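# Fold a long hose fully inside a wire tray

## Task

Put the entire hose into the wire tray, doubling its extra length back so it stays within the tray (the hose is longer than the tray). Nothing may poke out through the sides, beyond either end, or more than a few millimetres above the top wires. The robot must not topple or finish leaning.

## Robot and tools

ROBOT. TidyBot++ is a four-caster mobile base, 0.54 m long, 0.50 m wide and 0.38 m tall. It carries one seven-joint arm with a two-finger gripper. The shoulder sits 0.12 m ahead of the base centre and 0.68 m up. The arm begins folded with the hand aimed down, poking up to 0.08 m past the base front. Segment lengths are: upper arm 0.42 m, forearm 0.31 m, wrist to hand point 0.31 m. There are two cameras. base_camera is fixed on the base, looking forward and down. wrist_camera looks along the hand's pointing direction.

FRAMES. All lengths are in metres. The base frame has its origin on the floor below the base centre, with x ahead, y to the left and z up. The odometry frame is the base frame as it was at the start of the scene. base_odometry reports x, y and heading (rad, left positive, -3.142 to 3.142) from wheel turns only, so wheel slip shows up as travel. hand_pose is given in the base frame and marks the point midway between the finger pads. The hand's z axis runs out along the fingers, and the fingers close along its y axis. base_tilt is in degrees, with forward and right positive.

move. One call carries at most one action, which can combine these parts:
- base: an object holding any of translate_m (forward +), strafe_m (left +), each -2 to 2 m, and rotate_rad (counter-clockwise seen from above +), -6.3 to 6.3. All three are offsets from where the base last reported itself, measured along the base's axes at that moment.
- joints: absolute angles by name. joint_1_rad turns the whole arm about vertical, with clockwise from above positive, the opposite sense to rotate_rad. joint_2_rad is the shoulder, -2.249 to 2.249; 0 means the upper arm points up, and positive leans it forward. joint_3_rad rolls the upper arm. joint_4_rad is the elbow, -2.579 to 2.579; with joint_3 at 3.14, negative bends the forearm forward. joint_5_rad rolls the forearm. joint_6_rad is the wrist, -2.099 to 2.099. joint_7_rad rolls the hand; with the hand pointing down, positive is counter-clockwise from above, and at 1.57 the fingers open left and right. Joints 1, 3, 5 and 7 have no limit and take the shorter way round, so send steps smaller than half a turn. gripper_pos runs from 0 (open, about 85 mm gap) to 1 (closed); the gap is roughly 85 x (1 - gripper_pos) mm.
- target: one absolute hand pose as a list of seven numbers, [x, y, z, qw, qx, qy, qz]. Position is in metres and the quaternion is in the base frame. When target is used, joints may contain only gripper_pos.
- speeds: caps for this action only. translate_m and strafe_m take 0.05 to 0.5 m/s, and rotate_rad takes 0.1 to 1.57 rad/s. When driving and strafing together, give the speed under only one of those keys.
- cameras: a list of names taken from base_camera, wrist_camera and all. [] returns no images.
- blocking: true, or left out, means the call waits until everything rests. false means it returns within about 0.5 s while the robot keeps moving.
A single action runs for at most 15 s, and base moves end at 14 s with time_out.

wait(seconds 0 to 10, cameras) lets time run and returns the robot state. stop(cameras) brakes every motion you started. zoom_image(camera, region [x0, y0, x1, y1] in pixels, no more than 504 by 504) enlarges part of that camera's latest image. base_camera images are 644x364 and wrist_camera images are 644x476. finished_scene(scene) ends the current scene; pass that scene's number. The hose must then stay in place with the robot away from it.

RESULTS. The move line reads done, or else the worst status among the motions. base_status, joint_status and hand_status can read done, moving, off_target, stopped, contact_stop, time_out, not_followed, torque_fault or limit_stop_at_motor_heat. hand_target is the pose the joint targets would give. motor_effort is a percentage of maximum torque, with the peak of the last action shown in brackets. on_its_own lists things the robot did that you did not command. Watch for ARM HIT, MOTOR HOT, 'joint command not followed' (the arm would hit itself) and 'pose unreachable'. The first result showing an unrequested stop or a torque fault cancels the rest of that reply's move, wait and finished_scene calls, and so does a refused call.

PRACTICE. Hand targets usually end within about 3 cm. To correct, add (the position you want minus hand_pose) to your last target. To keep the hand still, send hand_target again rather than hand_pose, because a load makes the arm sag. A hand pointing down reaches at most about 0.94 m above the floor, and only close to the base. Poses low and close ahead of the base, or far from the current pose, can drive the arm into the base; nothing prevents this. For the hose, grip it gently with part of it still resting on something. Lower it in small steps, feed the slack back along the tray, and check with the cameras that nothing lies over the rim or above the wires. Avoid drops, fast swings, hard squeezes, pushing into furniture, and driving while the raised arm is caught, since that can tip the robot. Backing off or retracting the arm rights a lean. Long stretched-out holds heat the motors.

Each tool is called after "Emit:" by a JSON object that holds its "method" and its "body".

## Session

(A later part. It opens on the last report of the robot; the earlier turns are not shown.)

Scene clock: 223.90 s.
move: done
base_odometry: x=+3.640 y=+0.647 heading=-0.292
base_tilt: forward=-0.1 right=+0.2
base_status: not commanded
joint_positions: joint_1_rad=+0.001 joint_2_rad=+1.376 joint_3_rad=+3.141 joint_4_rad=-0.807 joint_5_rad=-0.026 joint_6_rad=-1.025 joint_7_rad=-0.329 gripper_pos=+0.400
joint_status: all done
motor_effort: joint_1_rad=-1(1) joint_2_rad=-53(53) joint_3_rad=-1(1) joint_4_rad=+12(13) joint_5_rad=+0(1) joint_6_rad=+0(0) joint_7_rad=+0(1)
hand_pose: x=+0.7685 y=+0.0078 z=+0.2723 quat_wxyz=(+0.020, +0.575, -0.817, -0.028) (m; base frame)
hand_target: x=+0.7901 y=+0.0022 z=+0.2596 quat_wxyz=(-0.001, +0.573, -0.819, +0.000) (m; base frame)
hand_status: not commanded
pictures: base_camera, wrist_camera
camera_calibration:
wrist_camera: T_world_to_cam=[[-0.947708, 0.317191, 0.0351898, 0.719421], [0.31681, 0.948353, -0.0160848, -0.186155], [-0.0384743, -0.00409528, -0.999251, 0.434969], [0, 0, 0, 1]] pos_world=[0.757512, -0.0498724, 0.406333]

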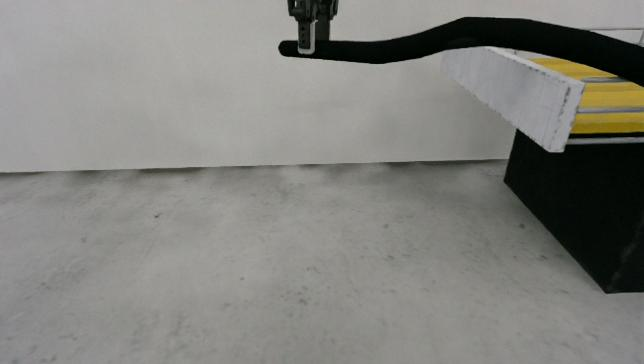

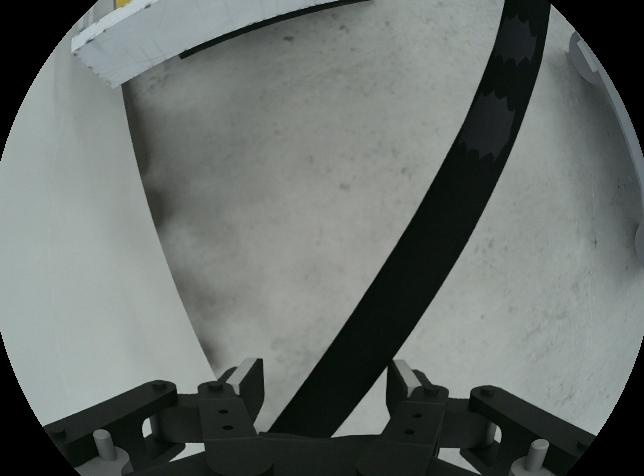

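Emit:
{"method": "move", "body": {"joints": {"joint_7_rad":-0.75,"gripper_pos":0.2}, "cameras": []}}

Emit:
{"method": "move", "body": {"joints": {"joint_1_rad":0,"joint_2_rad":1.1,"joint_4_rad":-1.0,"joint_6_rad":-1.0}}}

Scene clock: 228.53 s.
move: done
base_odometry: x=+3.640 y=+0.647 heading=-0.292
base_tilt: forward=-0.2 right=+0.2
base_status: not commanded
joint_positions: joint_1_rad=+0.001 joint_2_rad=+1.376 joint_3_rad=+3.141 joint_4_rad=-0.807 joint_5_rad=-0.026 joint_6_rad=-1.025 joint_7_rad=-0.704 gripper_pos=+0.200
joint_status: all done
motor_effort: joint_1_rad=-1(1) joint_2_rad=-52(53) joint_3_rad=-1(1) joint_4_rad=+13(13) joint_5_rad=-1(1) joint_6_rad=+0(0) joint_7_rad=-1(2)
hand_pose: x=+0.7685 y=+0.0078 z=+0.2723 quat_wxyz=(+0.025, +0.413, -0.910, -0.024) (m; base frame)
hand_target: x=+0.7901 y=+0.0022 z=+0.2596 quat_wxyz=(-0.001, +0.399, -0.917, +0.000) (m; base frame)
hand_status: not commanded
pictures: none
No camera images: "cameras" was empty.

Scene clock: 230.27 s.
move: done
base_odometry: x=+3.640 y=+0.647 heading=-0.292
base_tilt: forward=-0.2 right=+0.2
base_status: not commanded
joint_positions: joint_1_rad=+0.001 joint_2_rad=+1.075 joint_3_rad=+3.141 joint_4_rad=-0.982 joint_5_rad=-0.026 joint_6_rad=-1.025 joint_7_rad=-0.704 gripper_pos=+0.200
joint_status: all done
motor_effort: joint_1_rad=-1(1) joint_2_rad=-50(56) joint_3_rad=+0(1) joint_4_rad=+14(15) joint_5_rad=+0(1) joint_6_rad=+0(1) joint_7_rad=-1(1)
hand_pose: x=+0.7856 y=+0.0078 z=+0.4243 quat_wxyz=(-0.032, +0.413, -0.910, +0.002) (m; base frame)
hand_target: x=+0.7783 y=+0.0022 z=+0.4030 quat_wxyz=(-0.019, +0.399, -0.917, +0.008) (m; base frame)
hand_status: not commanded
pictures: base_camera, wrist_camera
camera_calibration:
wrist_camera: T_world_to_cam=[[-0.763828, 0.642061, -0.0657593, 0.626136], [0.641007, 0.766552, 0.0388353, -0.465699], [0.0753426, -0.0124887, -0.997079, 0.497262], [0, 0, 0, 1]] pos_world=[0.739312, -0.0388247, 0.55507]

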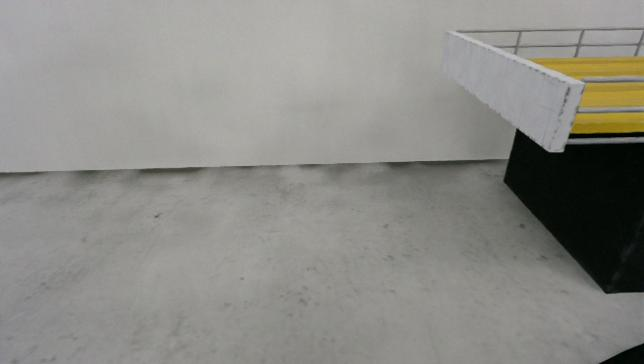

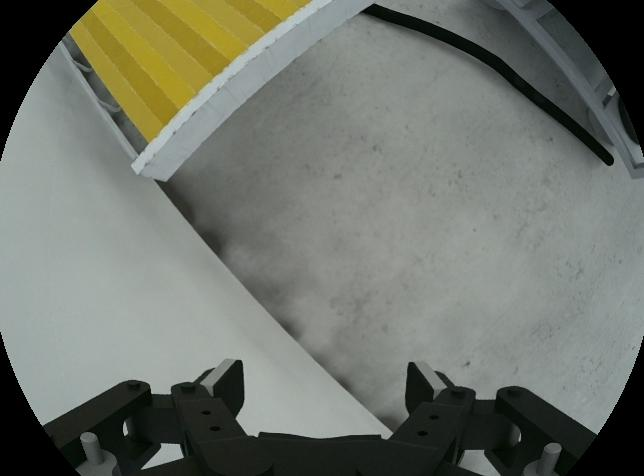

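Emit:
{"method": "move", "body": {"base": {"translate_m":-0.45}, "speeds": {"translate_m":0.3}, "joints": {"joint_1_rad":0,"joint_2_rad":0.5,"joint_4_rad":-2.2,"joint_6_rad":-0.36,"joint_7_rad":0,"gripper_pos":0.25}}}

Scene clock: 267.83 s.
move: done
base_odometry: x=+3.209 y=+0.777 heading=-0.292
base_tilt: forward=-0.1 right=+0.2
base_status: done
joint_positions: joint_1_rad=+0.001 joint_2_rad=+0.495 joint_3_rad=+3.141 joint_4_rad=-2.184 joint_5_rad=-0.026 joint_6_rad=-0.441 joint_7_rad=-0.054 gripper_pos=+0.250
joint_status: all done
motor_effort: joint_1_rad=+0(2) joint_2_rad=-26(52) joint_3_rad=+0(1) joint_4_rad=+6(14) joint_5_rad=+0(1) joint_6_rad=+0(2) joint_7_rad=-1(1)
hand_pose: x=+0.4656 y=+0.0046 z=+0.4594 quat_wxyz=(-0.012, +0.679, -0.734, +0.003) (m; base frame)
hand_target: x=+0.4804 y=+0.0020 z=+0.4566 quat_wxyz=(-0.029, +0.707, -0.706, +0.029) (m; base frame)
hand_status: not commanded
pictures: base_camera, wrist_camera
camera_calibration:
wrist_camera: T_world_to_cam=[[-0.996861, 0.0570047, -0.0549446, 0.492302], [0.05733, 0.998346, -0.00436034, 0.0310306], [0.0546052, -0.00749663, -0.99848, 0.56665], [0, 0, 0, 1]] pos_world=[0.458035, -0.0547948, 0.592973]

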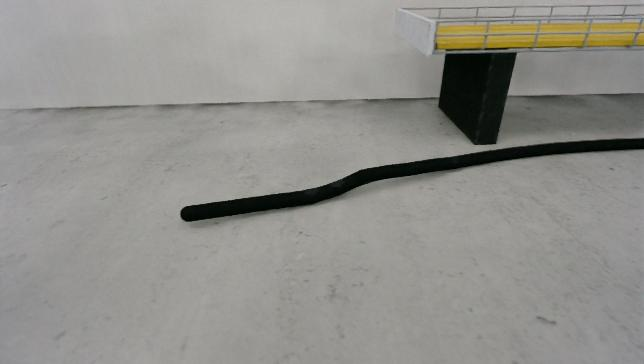

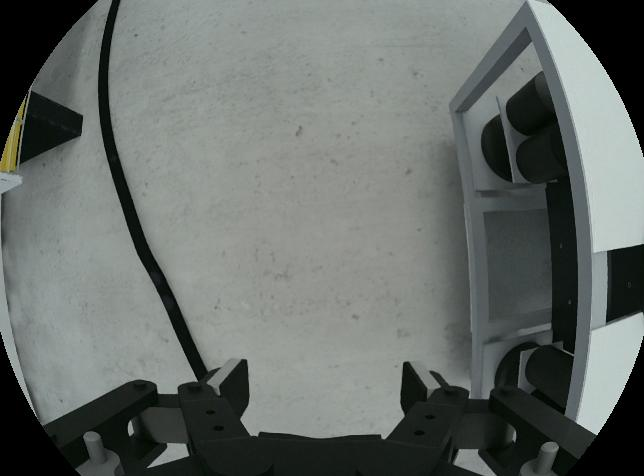

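Emit:
{"method": "move", "body": {}}

Scene clock: 303.43 s.
base_odometry: x=+3.209 y=+0.777 heading=-0.292
base_tilt: forward=-0.2 right=+0.2
base_status: done
joint_positions: joint_1_rad=+0.001 joint_2_rad=+0.495 joint_3_rad=+3.141 joint_4_rad=-2.184 joint_5_rad=-0.026 joint_6_rad=-0.440 joint_7_rad=-0.052 gripper_pos=+0.250
joint_status: all done
motor_effort: joint_1_rad=+0(2) joint_2_rad=-26(52) joint_3_rad=+0(1) joint_4_rad=+6(14) joint_5_rad=+0(1) joint_6_rad=+0(2) joint_7_rad=+0(1)
hand_pose: x=+0.4662 y=+0.0046 z=+0.4594 quat_wxyz=(-0.012, +0.679, -0.734, +0.003) (m; base frame)
hand_target: x=+0.4804 y=+0.0020 z=+0.4566 quat_wxyz=(-0.029, +0.707, -0.706, +0.029) (m; base frame)
hand_status: not commanded
pictures: base_camera, wrist_camera
camera_calibration:
wrist_camera: T_world_to_cam=[[-0.996849, 0.0555041, -0.0566649, 0.493624], [0.0558387, 0.99843, -0.00433748, 0.0316975], [0.0563352, -0.00748791, -0.998384, 0.565781], [0, 0, 0, 1]] pos_world=[0.458425, -0.0548094, 0.592976]

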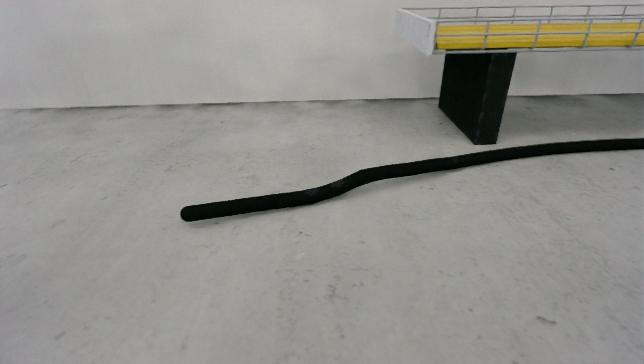

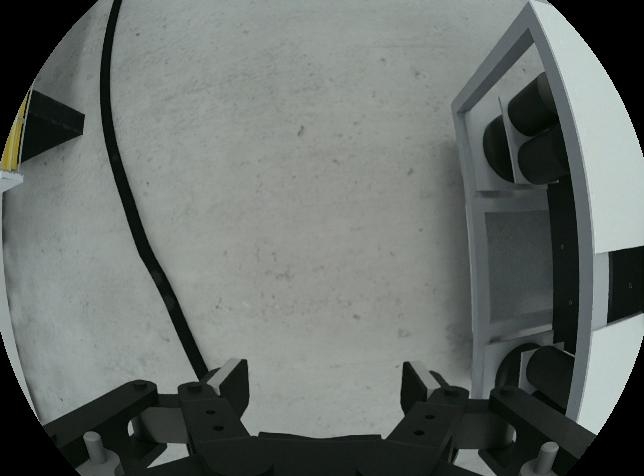

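Emit:
{"method": "move", "body": {"base": {"translate_m":0.21,"strafe_m":0.1}, "joints": {"joint_1_rad":0,"joint_2_rad":1.245,"joint_4_rad":-1.865,"joint_6_rad":0.055,"joint_7_rad":0,"gripper_pos":0.25}}}

Scene clock: 311.53 s.
move: done
base_odometry: x=+3.439 y=+0.812 heading=-0.291
base_tilt: forward=-0.2 right=+0.1
base_status: done
joint_positions: joint_1_rad=+0.001 joint_2_rad=+1.222 joint_3_rad=+3.141 joint_4_rad=-1.886 joint_5_rad=-0.026 joint_6_rad=-0.028 joint_7_rad=-0.052 gripper_pos=+0.250
joint_status: all done
motor_effort: joint_1_rad=-1(2) joint_2_rad=-37(40) joint_3_rad=+0(2) joint_4_rad=-1(9) joint_5_rad=+0(1) joint_6_rad=+0(2) joint_7_rad=-1(2)
hand_pose: x=+0.5266 y=+0.0014 z=+0.2001 quat_wxyz=(-0.002, +0.679, -0.735, +0.001) (m; base frame)
hand_target: x=+0.5545 y=+0.0023 z=+0.1922 quat_wxyz=(-0.031, +0.707, -0.706, +0.030) (m; base frame)
hand_status: not commanded
pictures: base_camera, wrist_camera
camera_calibration:
wrist_camera: T_world_to_cam=[[-0.997547, 0.0575695, -0.0398159, 0.536322], [0.0582249, 0.998183, -0.0155021, 0.0313555], [0.0388512, -0.0177823, -0.999087, 0.312787], [0, 0, 0, 1]] pos_world=[0.521029, -0.0566123, 0.334341]

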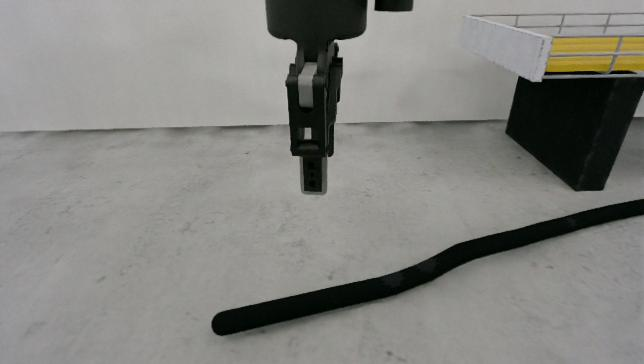

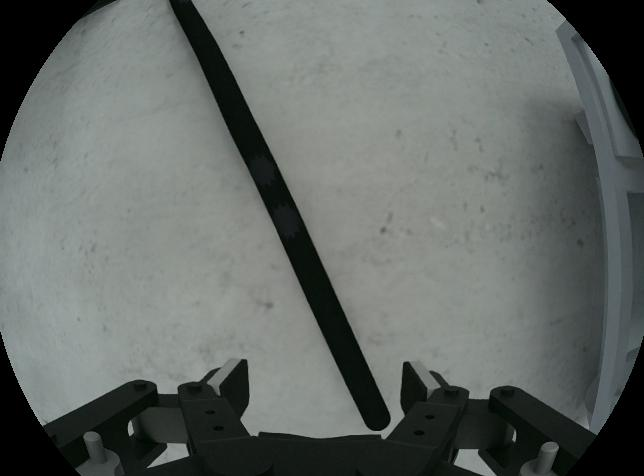

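Emit:
{"method": "move", "body": {"base": {"translate_m":0.02,"strafe_m":-0.035}, "joints": {"joint_2_rad":1.655,"joint_4_rad":-1.525,"joint_6_rad":0.10,"joint_7_rad":0.45}}}

Emit:
{"method": "move", "body": {"joints": {"gripper_pos":1}}}

Scene clock: 323.70 s.
move: done
base_odometry: x=+3.449 y=+0.773 heading=-0.290
base_tilt: forward=-0.2 right=+0.1
base_status: done
joint_positions: joint_1_rad=+0.004 joint_2_rad=+1.635 joint_3_rad=+3.141 joint_4_rad=-1.545 joint_5_rad=-0.026 joint_6_rad=+0.020 joint_7_rad=+0.396 gripper_pos=+0.250
joint_status: all done
motor_effort: joint_1_rad=+0(3) joint_2_rad=-38(42) joint_3_rad=+0(2) joint_4_rad=-1(2) joint_5_rad=+0(1) joint_6_rad=+0(1) joint_7_rad=-1(2)
hand_pose: x=+0.5213 y=-0.0003 z=+0.0295 quat_wxyz=(+0.005, +0.824, -0.567, -0.007) (m; base frame)
hand_target: x=+0.5454 y=+0.0023 z=+0.0216 quat_wxyz=(-0.017, +0.847, -0.531, +0.026) (m; base frame)
hand_status: not commanded
pictures: base_camera, wrist_camera
camera_calibration:
wrist_camera: T_world_to_cam=[[-0.925724, -0.377777, -0.0178954, 0.486113], [-0.377646, 0.925892, -0.0103742, 0.257743], [0.0204883, -0.00284552, -0.999786, 0.152077], [0, 0, 0, 1]] pos_world=[0.544226, -0.0545666, 0.163417]

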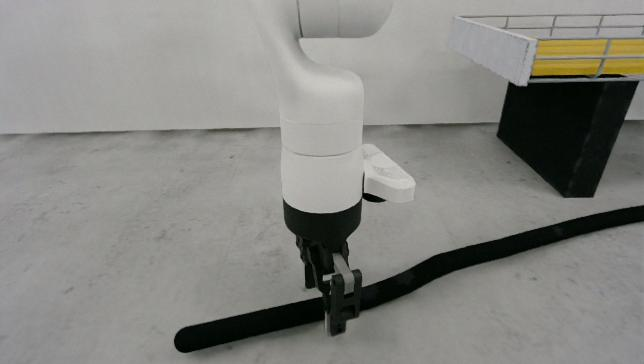

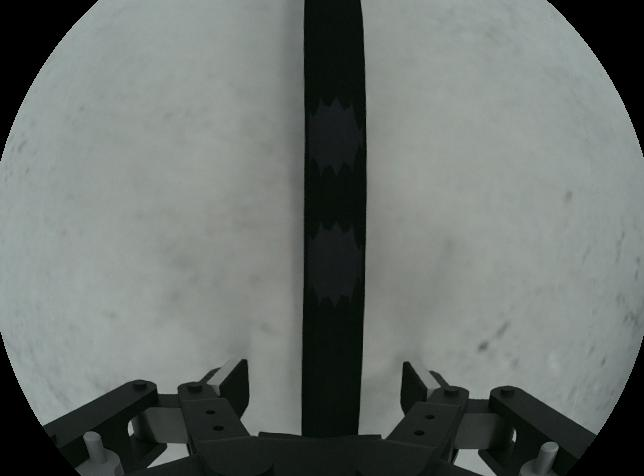

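Scene clock: 324.67 s.
move: off_target
base_odometry: x=+3.449 y=+0.773 heading=-0.290
base_tilt: forward=-0.2 right=+0.1
base_status: not commanded
joint_positions: joint_1_rad=+0.004 joint_2_rad=+1.635 joint_3_rad=+3.141 joint_4_rad=-1.545 joint_5_rad=-0.026 joint_6_rad=+0.020 joint_7_rad=+0.397 gripper_pos=+0.767
joint_status: gripper_pos off_target (ended at +0.767, target +1.000)
motor_effort: joint_1_rad=+0(1) joint_2_rad=-38(39) joint_3_rad=+0(1) joint_4_rad=+0(2) joint_5_rad=+0(1) joint_6_rad=+1(1) joint_7_rad=-1(1)
hand_pose: x=+0.5213 y=-0.0003 z=+0.0295 quat_wxyz=(+0.005, +0.824, -0.566, -0.007) (m; base frame)
hand_target: x=+0.5454 y=+0.0023 z=+0.0216 quat_wxyz=(-0.017, +0.847, -0.531, +0.026) (m; base frame)
hand_status: not commanded
pictures: base_camera, wrist_camera
camera_calibration:
wrist_camera: T_world_to_cam=[[-0.925328, -0.378735, -0.0180962, 0.485982], [-0.378601, 0.925501, -0.0104422, 0.258273], [0.0207029, -0.00281121, -0.999782, 0.151962], [0, 0, 0, 1]] pos_world=[0.544329, -0.0545463, 0.16342]

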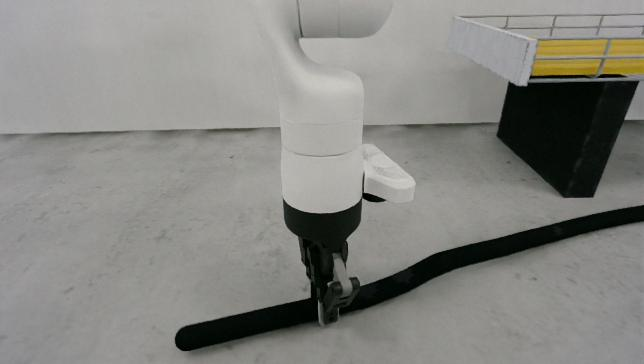

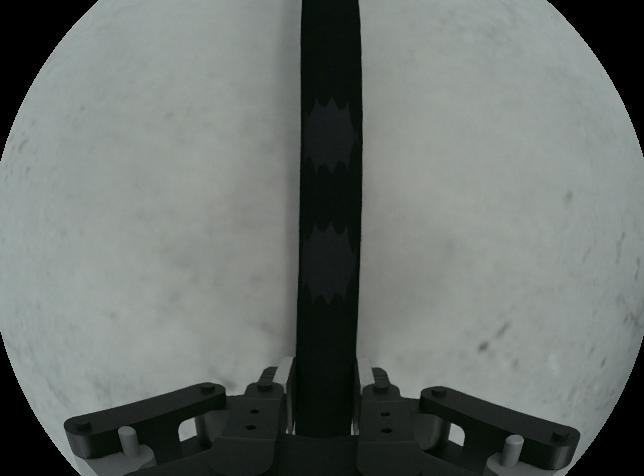

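Emit:
{"method": "move", "body": {"joints": {"joint_2_rad":1.33,"joint_4_rad":-1.82,"joint_6_rad":0.02,"joint_7_rad":0.1}, "cameras": []}}

Emit:
{"method": "move", "body": {"base": {"strafe_m":1.2,"translate_m":0.05}}}

Scene clock: 331.80 s.
move: done
base_odometry: x=+3.449 y=+0.773 heading=-0.290
base_tilt: forward=-0.2 right=+0.1
base_status: not commanded
joint_positions: joint_1_rad=+0.004 joint_2_rad=+1.321 joint_3_rad=+3.141 joint_4_rad=-1.800 joint_5_rad=-0.026 joint_6_rad=+0.020 joint_7_rad=+0.155 gripper_pos=+0.767
joint_status: all done
motor_effort: joint_1_rad=-1(2) joint_2_rad=-39(43) joint_3_rad=-1(2) joint_4_rad=+0(2) joint_5_rad=+0(1) joint_6_rad=+0(2) joint_7_rad=-1(2)
hand_pose: x=+0.5457 y=-0.0004 z=+0.1603 quat_wxyz=(-0.013, +0.750, -0.661, +0.015) (m; base frame)
hand_target: x=+0.5286 y=+0.0023 z=+0.1565 quat_wxyz=(-0.004, +0.742, -0.671, +0.004) (m; base frame)
hand_status: not commanded
pictures: none
No camera images: "cameras" was empty.

Scene clock: 335.43 s.
move: done
base_odometry: x=+3.840 y=+1.909 heading=-0.291
base_tilt: forward=-0.2 right=+0.2
base_status: done
joint_positions: joint_1_rad=+0.003 joint_2_rad=+1.321 joint_3_rad=+3.144 joint_4_rad=-1.803 joint_5_rad=-0.026 joint_6_rad=+0.020 joint_7_rad=+0.152 gripper_pos=+0.767
joint_status: not commanded
motor_effort: joint_1_rad=-2(5) joint_2_rad=-40(41) joint_3_rad=-2(4) joint_4_rad=+0(1) joint_5_rad=+0(1) joint_6_rad=+1(1) joint_7_rad=+0(2)
hand_pose: x=+0.5440 y=-0.0015 z=+0.1603 quat_wxyz=(-0.011, +0.749, -0.663, +0.015) (m; base frame)
hand_target: x=+0.5286 y=+0.0023 z=+0.1565 quat_wxyz=(-0.004, +0.742, -0.671, +0.004) (m; base frame)
hand_status: not commanded
pictures: base_camera, wrist_camera
camera_calibration:
wrist_camera: T_world_to_cam=[[-0.987152, -0.142815, -0.0716612, 0.551426], [-0.141354, 0.989641, -0.0250879, 0.142746], [0.0745018, -0.014636, -0.997113, 0.252558], [0, 0, 0, 1]] pos_world=[0.545703, -0.0588187, 0.294927]

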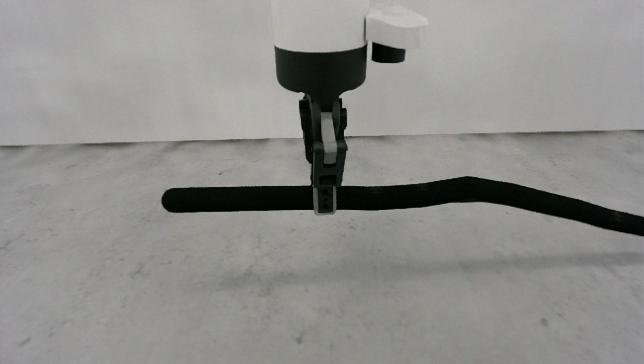

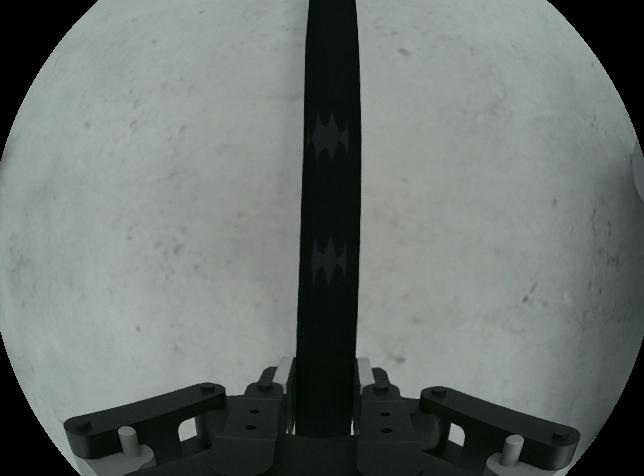

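Emit:
{"method": "move", "body": {"base": {"strafe_m":1.05,"translate_m":0.0}, "cameras": ["base_camera"]}}

Emit:
{"method": "move", "body": {"base": {"strafe_m":0.05,"translate_m":0.25}, "joints": {"joint_2_rad":1.655,"joint_4_rad":-1.525,"joint_6_rad":0.10}}}

Emit:
{"method": "move", "body": {"joints": {"gripper_pos":0.25}, "cameras": []}}

Emit:
{"method": "move", "body": {"joints": {"joint_2_rad":0.5,"joint_4_rad":-2.2,"joint_6_rad":-0.36,"joint_7_rad":0}}}

Scene clock: 348.50 s.
move: done
base_odometry: x=+4.142 y=+2.915 heading=-0.291
base_tilt: forward=-0.1 right=+0.2
base_status: done
joint_positions: joint_1_rad=+0.004 joint_2_rad=+1.321 joint_3_rad=+3.149 joint_4_rad=-1.803 joint_5_rad=-0.026 joint_6_rad=+0.020 joint_7_rad=+0.151 gripper_pos=+0.767
joint_status: not commanded
motor_effort: joint_1_rad=-2(5) joint_2_rad=-40(41) joint_3_rad=-2(5) joint_4_rad=+0(1) joint_5_rad=+0(1) joint_6_rad=+1(1) joint_7_rad=-1(1)
hand_pose: x=+0.5438 y=-0.0050 z=+0.1602 quat_wxyz=(-0.010, +0.748, -0.664, +0.017) (m; base frame)
hand_target: x=+0.5286 y=+0.0023 z=+0.1565 quat_wxyz=(-0.004, +0.742, -0.671, +0.004) (m; base frame)
hand_status: not commanded
pictures: base_camera

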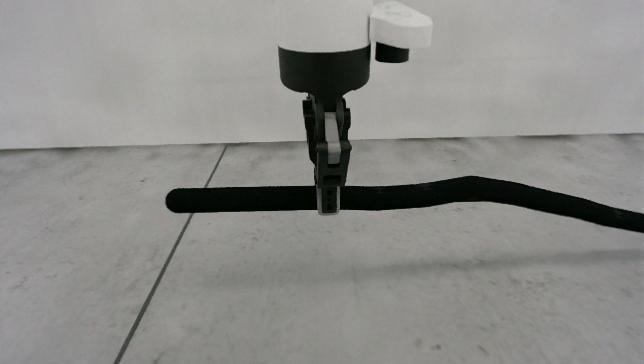

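Scene clock: 350.27 s.
move: done
base_odometry: x=+4.396 y=+2.891 heading=-0.290
base_tilt: forward=-0.2 right=+0.1
base_status: done
joint_positions: joint_1_rad=+0.004 joint_2_rad=+1.633 joint_3_rad=+3.149 joint_4_rad=-1.544 joint_5_rad=-0.026 joint_6_rad=+0.024 joint_7_rad=+0.149 gripper_pos=+0.767
joint_status: all done
motor_effort: joint_1_rad=-2(4) joint_2_rad=-39(42) joint_3_rad=-2(3) joint_4_rad=-1(2) joint_5_rad=+0(1) joint_6_rad=+0(2) joint_7_rad=+0(1)
hand_pose: x=+0.5245 y=-0.0051 z=+0.0301 quat_wxyz=(+0.007, +0.748, -0.664, -0.001) (m; base frame)
hand_target: x=+0.5454 y=+0.0023 z=+0.0216 quat_wxyz=(-0.021, +0.741, -0.671, +0.022) (m; base frame)
hand_status: not commanded
pictures: base_camera, wrist_camera
camera_calibration:
wrist_camera: T_world_to_cam=[[-0.98991, -0.139831, -0.0229184, 0.522354], [-0.139305, 0.989979, -0.0231455, 0.139149], [0.0259252, -0.0197193, -0.999469, 0.149703], [0, 0, 0, 1]] pos_world=[0.532587, -0.0617607, 0.164816]

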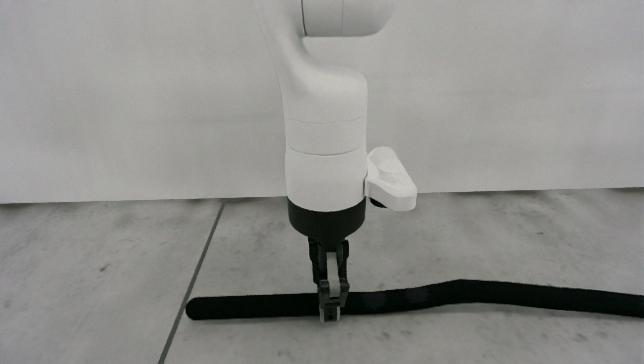

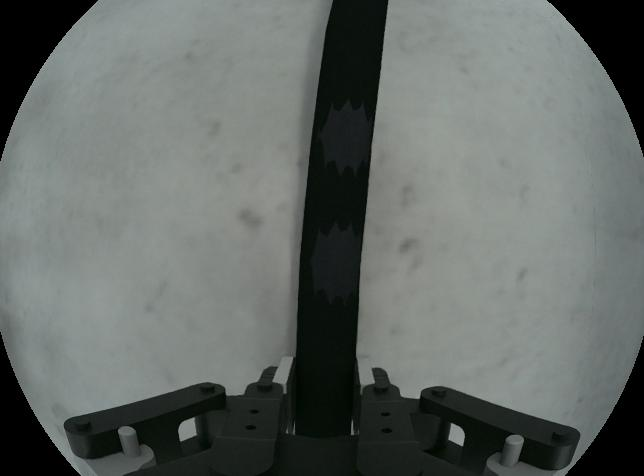

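Scene clock: 351.23 s.
move: done
base_odometry: x=+4.396 y=+2.891 heading=-0.290
base_tilt: forward=-0.1 right=+0.2
base_status: not commanded
joint_positions: joint_1_rad=+0.004 joint_2_rad=+1.633 joint_3_rad=+3.147 joint_4_rad=-1.543 joint_5_rad=-0.026 joint_6_rad=+0.024 joint_7_rad=+0.149 gripper_pos=+0.250
joint_status: all done
motor_effort: joint_1_rad=-1(3) joint_2_rad=-38(39) joint_3_rad=+0(2) joint_4_rad=-1(2) joint_5_rad=+0(1) joint_6_rad=+0(1) joint_7_rad=-1(1)
hand_pose: x=+0.5249 y=-0.0042 z=+0.0301 quat_wxyz=(+0.006, +0.748, -0.664, -0.002) (m; base frame)
hand_target: x=+0.5454 y=+0.0023 z=+0.0216 quat_wxyz=(-0.021, +0.741, -0.671, +0.022) (m; base frame)
hand_status: not commanded
pictures: none
No camera images: "cameras" was empty.

Scene clock: 353.67 s.
move: done
base_odometry: x=+4.396 y=+2.891 heading=-0.290
base_tilt: forward=-0.1 right=+0.2
base_status: not commanded
joint_positions: joint_1_rad=+0.004 joint_2_rad=+0.494 joint_3_rad=+3.147 joint_4_rad=-2.180 joint_5_rad=-0.026 joint_6_rad=-0.277 joint_7_rad=+0.053 gripper_pos=+0.250
joint_status: all done
motor_effort: joint_1_rad=-1(1) joint_2_rad=-27(43) joint_3_rad=+0(1) joint_4_rad=+8(8) joint_5_rad=-1(1) joint_6_rad=+2(3) joint_7_rad=+0(1)
hand_pose: x=+0.5193 y=-0.0008 z=+0.4661 quat_wxyz=(-0.068, +0.711, -0.697, +0.067) (m; base frame)
hand_target: x=+0.4804 y=+0.0020 z=+0.4566 quat_wxyz=(-0.029, +0.707, -0.706, +0.029) (m; base frame)
hand_status: not commanded
pictures: base_camera, wrist_camera
camera_calibration:
wrist_camera: T_world_to_cam=[[-0.973808, -0.0403128, -0.223769, 0.613097], [-0.0364054, 0.999104, -0.0215619, 0.0900523], [0.224438, -0.0128507, -0.974404, 0.470936], [0, 0, 0, 1]] pos_world=[0.494621, -0.0592041, 0.598016]

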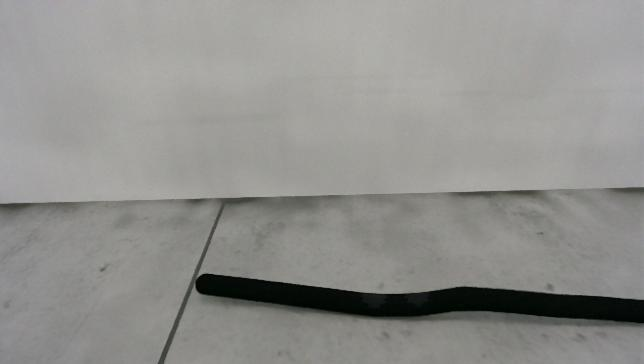

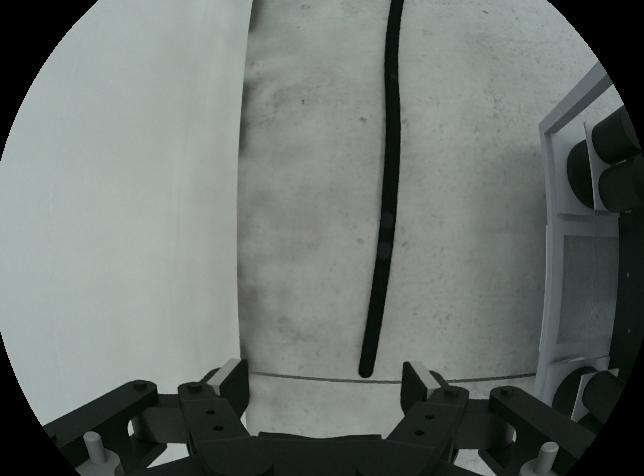

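Emit:
{"method": "move", "body": {"base": {"translate_m":-0.5}, "cameras": ["base_camera"]}}

Emit:
{"method": "move", "body": {"base": {"strafe_m":-1.2}}}

Emit:
{"method": "move", "body": {"base": {"strafe_m":-1.1}}}

Scene clock: 361.13 s.
move: done
base_odometry: x=+3.916 y=+3.034 heading=-0.290
base_tilt: forward=-0.2 right=+0.2
base_status: done
joint_positions: joint_1_rad=+0.004 joint_2_rad=+0.489 joint_3_rad=+3.147 joint_4_rad=-2.191 joint_5_rad=-0.026 joint_6_rad=-0.287 joint_7_rad=+0.052 gripper_pos=+0.250
joint_status: not commanded
motor_effort: joint_1_rad=+0(2) joint_2_rad=-27(29) joint_3_rad=+0(2) joint_4_rad=+7(9) joint_5_rad=+0(1) joint_6_rad=+2(2) joint_7_rad=+0(1)
hand_pose: x=+0.5108 y=-0.0003 z=+0.4650 quat_wxyz=(-0.062, +0.711, -0.698, +0.061) (m; base frame)
hand_target: x=+0.4804 y=+0.0020 z=+0.4566 quat_wxyz=(-0.029, +0.707, -0.706, +0.029) (m; base frame)
hand_status: not commanded
pictures: base_camera

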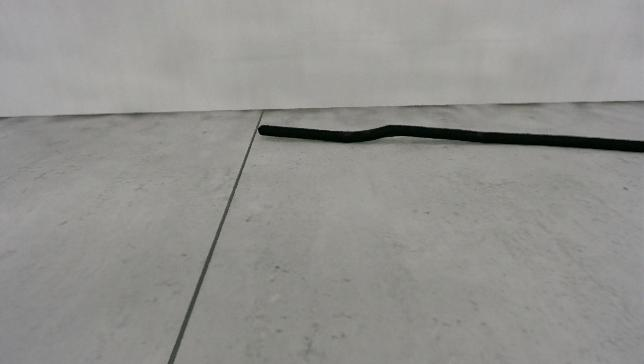

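Scene clock: 364.80 s.
move: done
base_odometry: x=+3.572 y=+1.884 heading=-0.291
base_tilt: forward=-0.2 right=+0.2
base_status: done
joint_positions: joint_1_rad=+0.002 joint_2_rad=+0.489 joint_3_rad=+3.146 joint_4_rad=-2.191 joint_5_rad=-0.026 joint_6_rad=-0.287 joint_7_rad=+0.052 gripper_pos=+0.250
joint_status: not commanded
motor_effort: joint_1_rad=+0(3) joint_2_rad=-27(28) joint_3_rad=+0(1) joint_4_rad=+7(8) joint_5_rad=+0(1) joint_6_rad=+2(2) joint_7_rad=+0(2)
hand_pose: x=+0.5108 y=+0.0009 z=+0.4651 quat_wxyz=(-0.063, +0.712, -0.697, +0.061) (m; base frame)
hand_target: x=+0.4804 y=+0.0020 z=+0.4566 quat_wxyz=(-0.029, +0.707, -0.706, +0.029) (m; base frame)
hand_status: not commanded
pictures: base_camera, wrist_camera
camera_calibration:
wrist_camera: T_world_to_cam=[[-0.977226, -0.0427161, -0.207855, 0.599001], [-0.0394968, 0.999027, -0.0196156, 0.088686], [0.208491, -0.0109593, -0.977963, 0.481631], [0, 0, 0, 1]] pos_world=[0.488446, -0.0577344, 0.597262]

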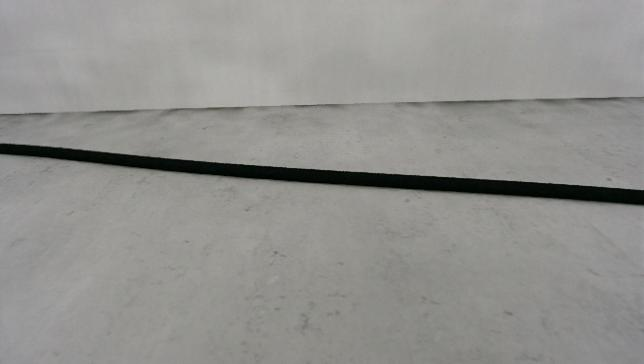

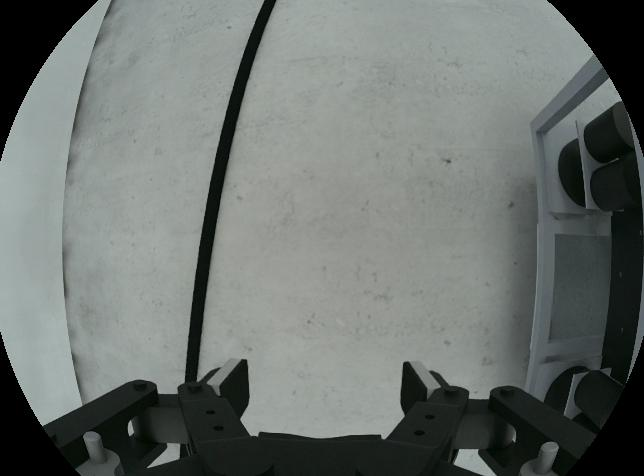

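Scene clock: 371.00 s.
move: time_out
base_odometry: x=+3.261 y=+0.846 heading=-0.266
base_tilt: forward=-0.2 right=+0.1
base_status: strafe_m time_out (by the wheels' count: -1.084 of -1.100)
joint_positions: joint_1_rad=+0.001 joint_2_rad=+0.487 joint_3_rad=+3.142 joint_4_rad=-2.195 joint_5_rad=-0.026 joint_6_rad=-0.295 joint_7_rad=+0.052 gripper_pos=+0.250
joint_status: not commanded
motor_effort: joint_1_rad=+0(15) joint_2_rad=-27(35) joint_3_rad=+0(8) joint_4_rad=+7(12) joint_5_rad=+0(1) joint_6_rad=+1(3) joint_7_rad=+0(1)
hand_pose: x=+0.5062 y=+0.0032 z=+0.4647 quat_wxyz=(-0.060, +0.714, -0.696, +0.056) (m; base frame)
hand_target: x=+0.4804 y=+0.0020 z=+0.4566 quat_wxyz=(-0.029, +0.707, -0.706, +0.029) (m; base frame)
hand_status: not commanded
pictures: base_camera, wrist_camera
camera_calibration:
wrist_camera: T_world_to_cam=[[-0.979111, -0.046519, -0.197934, 0.59087], [-0.0440189, 0.998886, -0.0170151, 0.0873155], [0.198505, -0.00794684, -0.980068, 0.488308], [0, 0, 0, 1]] pos_world=[0.48544, -0.055851, 0.597014]

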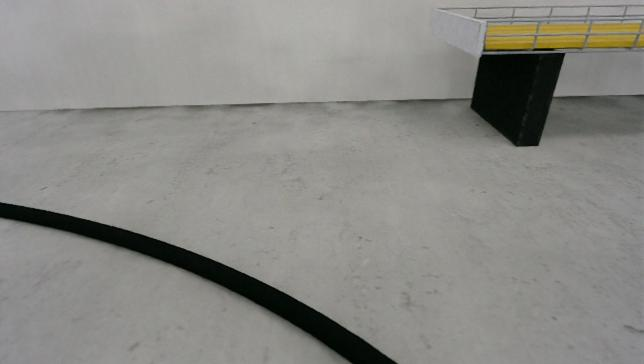

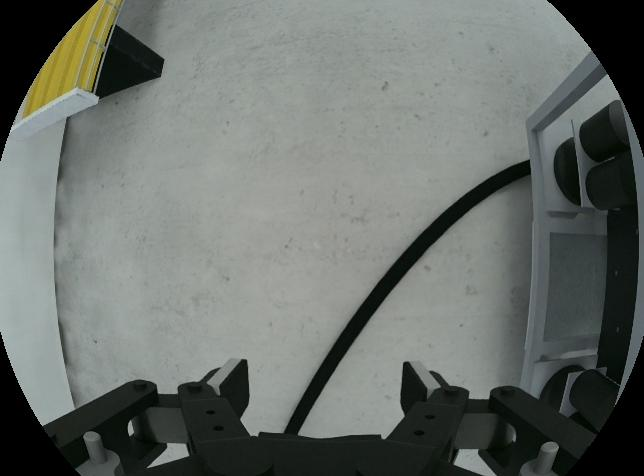

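Emit:
{"method": "move", "body": {"base": {"strafe_m":0.45,"rotate_rad":-0.025}}}

Scene clock: 379.57 s.
move: done
base_odometry: x=+3.380 y=+1.281 heading=-0.292
base_tilt: forward=-0.1 right=+0.2
base_status: done
joint_positions: joint_1_rad=-0.001 joint_2_rad=+0.487 joint_3_rad=+3.142 joint_4_rad=-2.195 joint_5_rad=-0.026 joint_6_rad=-0.295 joint_7_rad=+0.052 gripper_pos=+0.250
joint_status: not commanded
motor_effort: joint_1_rad=-1(4) joint_2_rad=-26(27) joint_3_rad=+0(3) joint_4_rad=+7(8) joint_5_rad=+0(1) joint_6_rad=+1(2) joint_7_rad=-1(1)
hand_pose: x=+0.5061 y=+0.0042 z=+0.4647 quat_wxyz=(-0.060, +0.715, -0.695, +0.056) (m; base frame)
hand_target: x=+0.4804 y=+0.0020 z=+0.4566 quat_wxyz=(-0.029, +0.707, -0.706, +0.029) (m; base frame)
hand_status: not commanded
pictures: base_camera, wrist_camera
camera_calibration:
wrist_camera: T_world_to_cam=[[-0.978982, -0.0491677, -0.19793, 0.590854], [-0.0467071, 0.998763, -0.0170838, 0.0876823], [0.198525, -0.00747996, -0.980067, 0.488304], [0, 0, 0, 1]] pos_world=[0.48559, -0.0548703, 0.597017]

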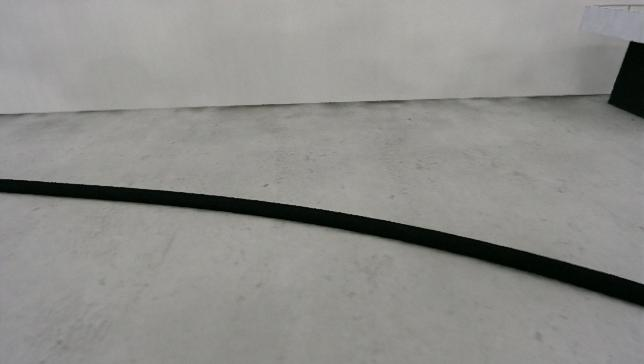

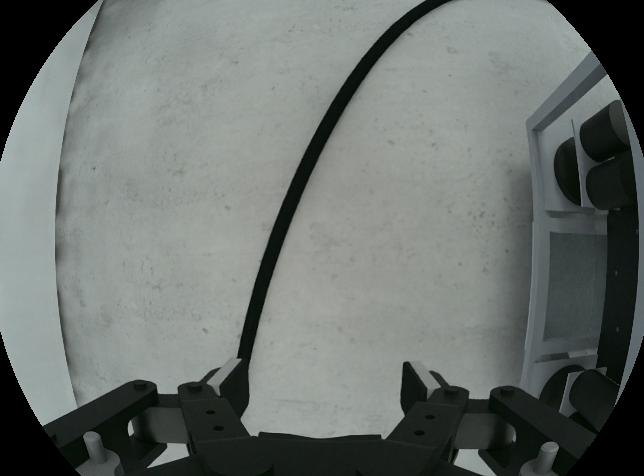

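Emit:
{"method": "move", "body": {"base": {"translate_m":-0.75}, "cameras": []}}

Emit:
{"method": "move", "body": {"base": {"strafe_m":-0.5}}}

Scene clock: 387.10 s.
move: done
base_odometry: x=+2.662 y=+1.497 heading=-0.292
base_tilt: forward=-0.2 right=+0.2
base_status: done
joint_positions: joint_1_rad=-0.001 joint_2_rad=+0.488 joint_3_rad=+3.142 joint_4_rad=-2.196 joint_5_rad=-0.026 joint_6_rad=-0.295 joint_7_rad=+0.052 gripper_pos=+0.250
joint_status: not commanded
motor_effort: joint_1_rad=-1(1) joint_2_rad=-27(29) joint_3_rad=+0(1) joint_4_rad=+7(10) joint_5_rad=+0(1) joint_6_rad=+1(2) joint_7_rad=-1(2)
hand_pose: x=+0.5060 y=+0.0042 z=+0.4645 quat_wxyz=(-0.060, +0.715, -0.695, +0.056) (m; base frame)
hand_target: x=+0.4804 y=+0.0020 z=+0.4566 quat_wxyz=(-0.029, +0.707, -0.706, +0.029) (m; base frame)
hand_status: not commanded
pictures: none
No camera images: "cameras" was empty.

Scene clock: 389.43 s.
move: done
base_odometry: x=+2.517 y=+1.018 heading=-0.293
base_tilt: forward=-0.2 right=+0.2
base_status: done
joint_positions: joint_1_rad=+0.004 joint_2_rad=+0.488 joint_3_rad=+3.142 joint_4_rad=-2.196 joint_5_rad=-0.026 joint_6_rad=-0.295 joint_7_rad=+0.052 gripper_pos=+0.250
joint_status: not commanded
motor_effort: joint_1_rad=-1(3) joint_2_rad=-26(27) joint_3_rad=+0(2) joint_4_rad=+7(8) joint_5_rad=+0(1) joint_6_rad=+1(2) joint_7_rad=-1(1)
hand_pose: x=+0.5060 y=+0.0020 z=+0.4645 quat_wxyz=(-0.060, +0.713, -0.697, +0.056) (m; base frame)
hand_target: x=+0.4804 y=+0.0020 z=+0.4566 quat_wxyz=(-0.029, +0.707, -0.706, +0.029) (m; base frame)
hand_status: not commanded
pictures: base_camera, wrist_camera
camera_calibration:
wrist_camera: T_world_to_cam=[[-0.979351, -0.0436093, -0.19741, 0.590516], [-0.0410348, 0.999011, -0.0171148, 0.0870273], [0.197961, -0.00866075, -0.980172, 0.488465], [0, 0, 0, 1]] pos_world=[0.485196, -0.0569588, 0.596843]

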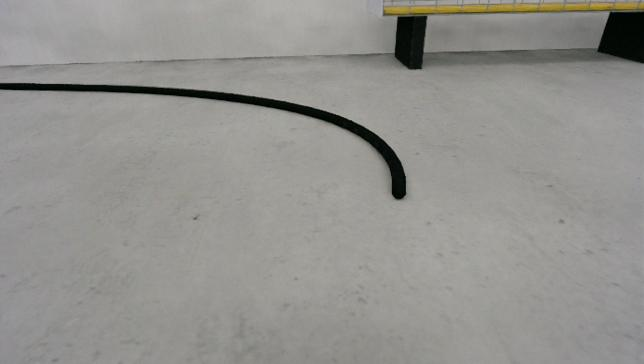

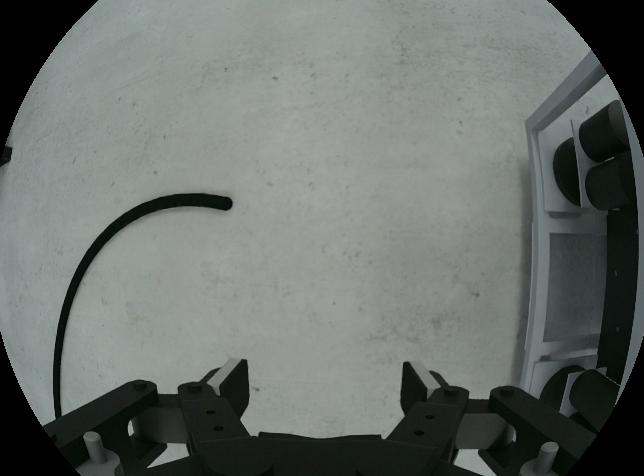

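Emit:
{"method": "move", "body": {"base": {"translate_m":0.34,"strafe_m":-0.13}, "joints": {"joint_1_rad":0,"joint_2_rad":1.245,"joint_4_rad":-1.865,"joint_6_rad":0.055,"joint_7_rad":1.62,"gripper_pos":0.25}}}

Scene clock: 399.23 s.
move: done
base_odometry: x=+2.805 y=+0.795 heading=-0.294
base_tilt: forward=-0.2 right=+0.2
base_status: done
joint_positions: joint_1_rad=+0.004 joint_2_rad=+1.225 joint_3_rad=+3.142 joint_4_rad=-1.885 joint_5_rad=-0.026 joint_6_rad=-0.026 joint_7_rad=+1.565 gripper_pos=+0.250
joint_status: all done
motor_effort: joint_1_rad=-1(2) joint_2_rad=-37(40) joint_3_rad=-1(1) joint_4_rad=+0(9) joint_5_rad=+0(1) joint_6_rad=+0(2) joint_7_rad=+0(2)
hand_pose: x=+0.5266 y=-0.0003 z=+0.1990 quat_wxyz=(+0.000, +1.000, -0.018, +0.003) (m; base frame)
hand_target: x=+0.5545 y=+0.0023 z=+0.1922 quat_wxyz=(+0.000, +0.999, +0.025, +0.043) (m; base frame)
hand_status: not commanded
pictures: base_camera, wrist_camera
camera_calibration:
wrist_camera: T_world_to_cam=[[-0.0140879, -0.99928, -0.0352357, 0.0173032], [-0.999628, 0.0148989, -0.022862, 0.591335], [0.0233705, 0.0349005, -0.999117, 0.319856], [0, 0, 0, 1]] pos_world=[0.583884, -0.00268268, 0.333703]

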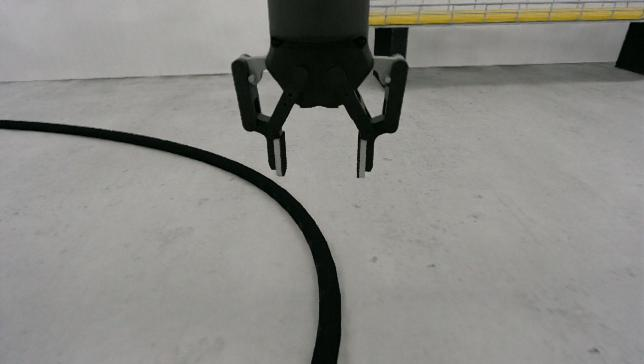

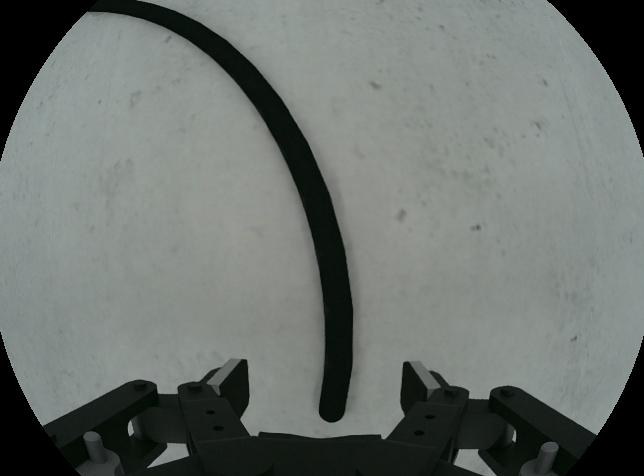

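Emit:
{"method": "move", "body": {"base": {"strafe_m":-0.012}, "joints": {"joint_2_rad":1.655,"joint_4_rad":-1.525,"joint_6_rad":0.10}, "cameras": ["wrist_camera"]}}

Emit:
{"method": "move", "body": {"joints": {"gripper_pos":1}, "cameras": ["wrist_camera"]}}

Scene clock: 406.57 s.
move: done
base_odometry: x=+2.802 y=+0.783 heading=-0.294
base_tilt: forward=-0.1 right=+0.2
base_status: done
joint_positions: joint_1_rad=+0.004 joint_2_rad=+1.635 joint_3_rad=+3.142 joint_4_rad=-1.545 joint_5_rad=-0.026 joint_6_rad=+0.020 joint_7_rad=+1.568 gripper_pos=+0.250
joint_status: all done
motor_effort: joint_1_rad=-1(3) joint_2_rad=-37(41) joint_3_rad=-1(2) joint_4_rad=-1(2) joint_5_rad=-1(1) joint_6_rad=+0(1) joint_7_rad=-1(1)
hand_pose: x=+0.5212 y=-0.0003 z=+0.0296 quat_wxyz=(+0.000, +1.000, -0.017, -0.009) (m; base frame)
hand_target: x=+0.5453 y=+0.0023 z=+0.0216 quat_wxyz=(+0.000, +0.999, +0.024, +0.031) (m; base frame)
hand_status: not commanded
pictures: wrist_camera
camera_calibration:
wrist_camera: T_world_to_cam=[[-0.0120126, -0.999346, -0.0341044, 0.0100944], [-0.999927, 0.0119773, 0.00124078, 0.581502], [-0.000831489, 0.0341168, -0.999418, 0.163361], [0, 0, 0, 1]] pos_world=[0.581717, -0.00245039, 0.162889]

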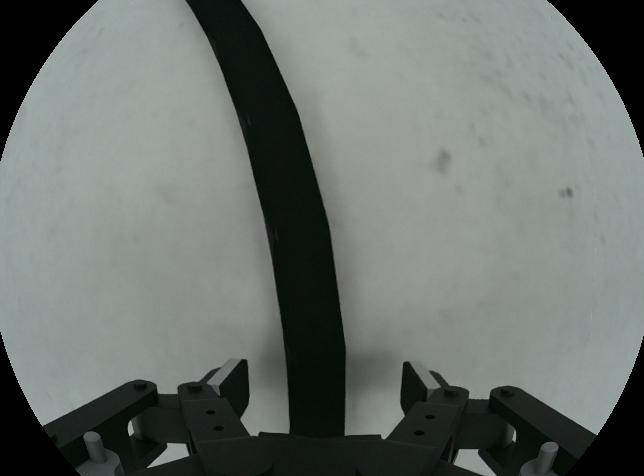

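Scene clock: 407.53 s.
move: off_target
base_odometry: x=+2.802 y=+0.783 heading=-0.294
base_tilt: forward=-0.1 right=+0.2
base_status: not commanded
joint_positions: joint_1_rad=+0.004 joint_2_rad=+1.633 joint_3_rad=+3.142 joint_4_rad=-1.545 joint_5_rad=-0.026 joint_6_rad=+0.021 joint_7_rad=+1.568 gripper_pos=+0.772
joint_status: gripper_pos off_target (ended at +0.772, target +1.000)
motor_effort: joint_1_rad=-1(1) joint_2_rad=-36(38) joint_3_rad=-1(1) joint_4_rad=+1(5) joint_5_rad=-1(1) joint_6_rad=+3(5) joint_7_rad=-1(1)
hand_pose: x=+0.5227 y=-0.0003 z=+0.0302 quat_wxyz=(+0.000, +1.000, -0.016, -0.008) (m; base frame)
hand_target: x=+0.5453 y=+0.0023 z=+0.0216 quat_wxyz=(+0.000, +0.999, +0.024, +0.031) (m; base frame)
hand_status: not commanded
pictures: wrist_camera
camera_calibration:
wrist_camera: T_world_to_cam=[[-0.0116186, -0.999351, -0.0341096, 0.00991407], [-0.999931, 0.0116722, -0.00137238, 0.583007], [0.00176962, 0.0340913, -0.999417, 0.162597], [0, 0, 0, 1]] pos_world=[0.582795, -0.00244049, 0.163641]

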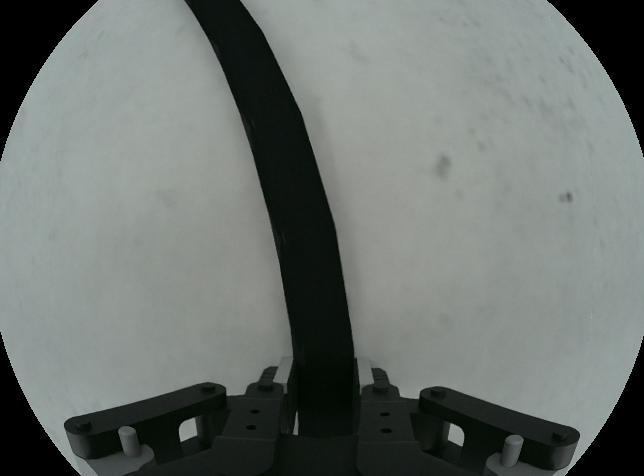

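Emit:
{"method": "move", "body": {"joints": {"joint_2_rad":0.6,"joint_4_rad":-1.755,"joint_6_rad":-0.86}, "cameras": []}}

Emit:
{"method": "move", "body": {"base": {"strafe_m":-0.4,"translate_m":0.25}, "joints": {"joint_7_rad":2.6}}}

Scene clock: 423.33 s.
move: done
base_odometry: x=+2.802 y=+0.783 heading=-0.294
base_tilt: forward=-0.2 right=+0.2
base_status: not commanded
joint_positions: joint_1_rad=+0.003 joint_2_rad=+0.603 joint_3_rad=+3.142 joint_4_rad=-1.742 joint_5_rad=-0.026 joint_6_rad=-0.784 joint_7_rad=+1.572 gripper_pos=+0.772
joint_status: all done
motor_effort: joint_1_rad=+1(2) joint_2_rad=-37(46) joint_3_rad=+1(2) joint_4_rad=+12(13) joint_5_rad=+0(1) joint_6_rad=+1(3) joint_7_rad=-1(2)
hand_pose: x=+0.5865 y=+0.0055 z=+0.4976 quat_wxyz=(-0.009, +1.000, -0.010, +0.007) (m; base frame)
hand_target: x=+0.5563 y=+0.0021 z=+0.4966 quat_wxyz=(-0.001, +0.999, +0.025, -0.037) (m; base frame)
hand_status: not commanded
pictures: none
No camera images: "cameras" was empty.

Scene clock: 425.60 s.
move: done
base_odometry: x=+2.926 y=+0.328 heading=-0.293
base_tilt: forward=-0.1 right=+0.2
base_status: done
joint_positions: joint_1_rad=+0.001 joint_2_rad=+0.602 joint_3_rad=+3.141 joint_4_rad=-1.745 joint_5_rad=-0.026 joint_6_rad=-0.787 joint_7_rad=+2.547 gripper_pos=+0.772
joint_status: all done
motor_effort: joint_1_rad=+0(4) joint_2_rad=-37(38) joint_3_rad=+0(2) joint_4_rad=+12(13) joint_5_rad=+0(1) joint_6_rad=+1(2) joint_7_rad=-1(2)
hand_pose: x=+0.5841 y=+0.0070 z=+0.4972 quat_wxyz=(-0.007, +0.888, +0.460, +0.008) (m; base frame)
hand_target: x=+0.5563 y=+0.0021 z=+0.4966 quat_wxyz=(-0.018, +0.870, +0.492, -0.032) (m; base frame)
hand_status: not commanded
pictures: base_camera, wrist_camera
camera_calibration:
wrist_camera: T_world_to_cam=[[0.829441, -0.557236, -0.0389146, -0.458037], [-0.558477, -0.828679, -0.0373485, 0.41092], [-0.0114358, 0.0527113, -0.998544, 0.636128], [0, 0, 0, 1]] pos_world=[0.616679, 0.0517549, 0.632725]

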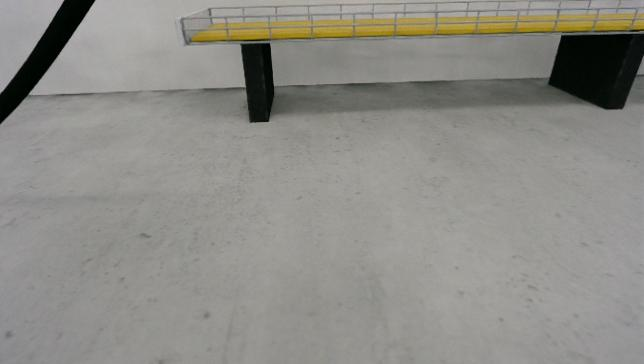

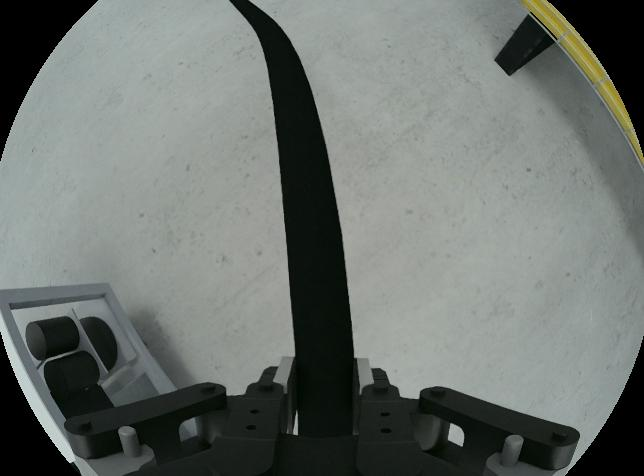

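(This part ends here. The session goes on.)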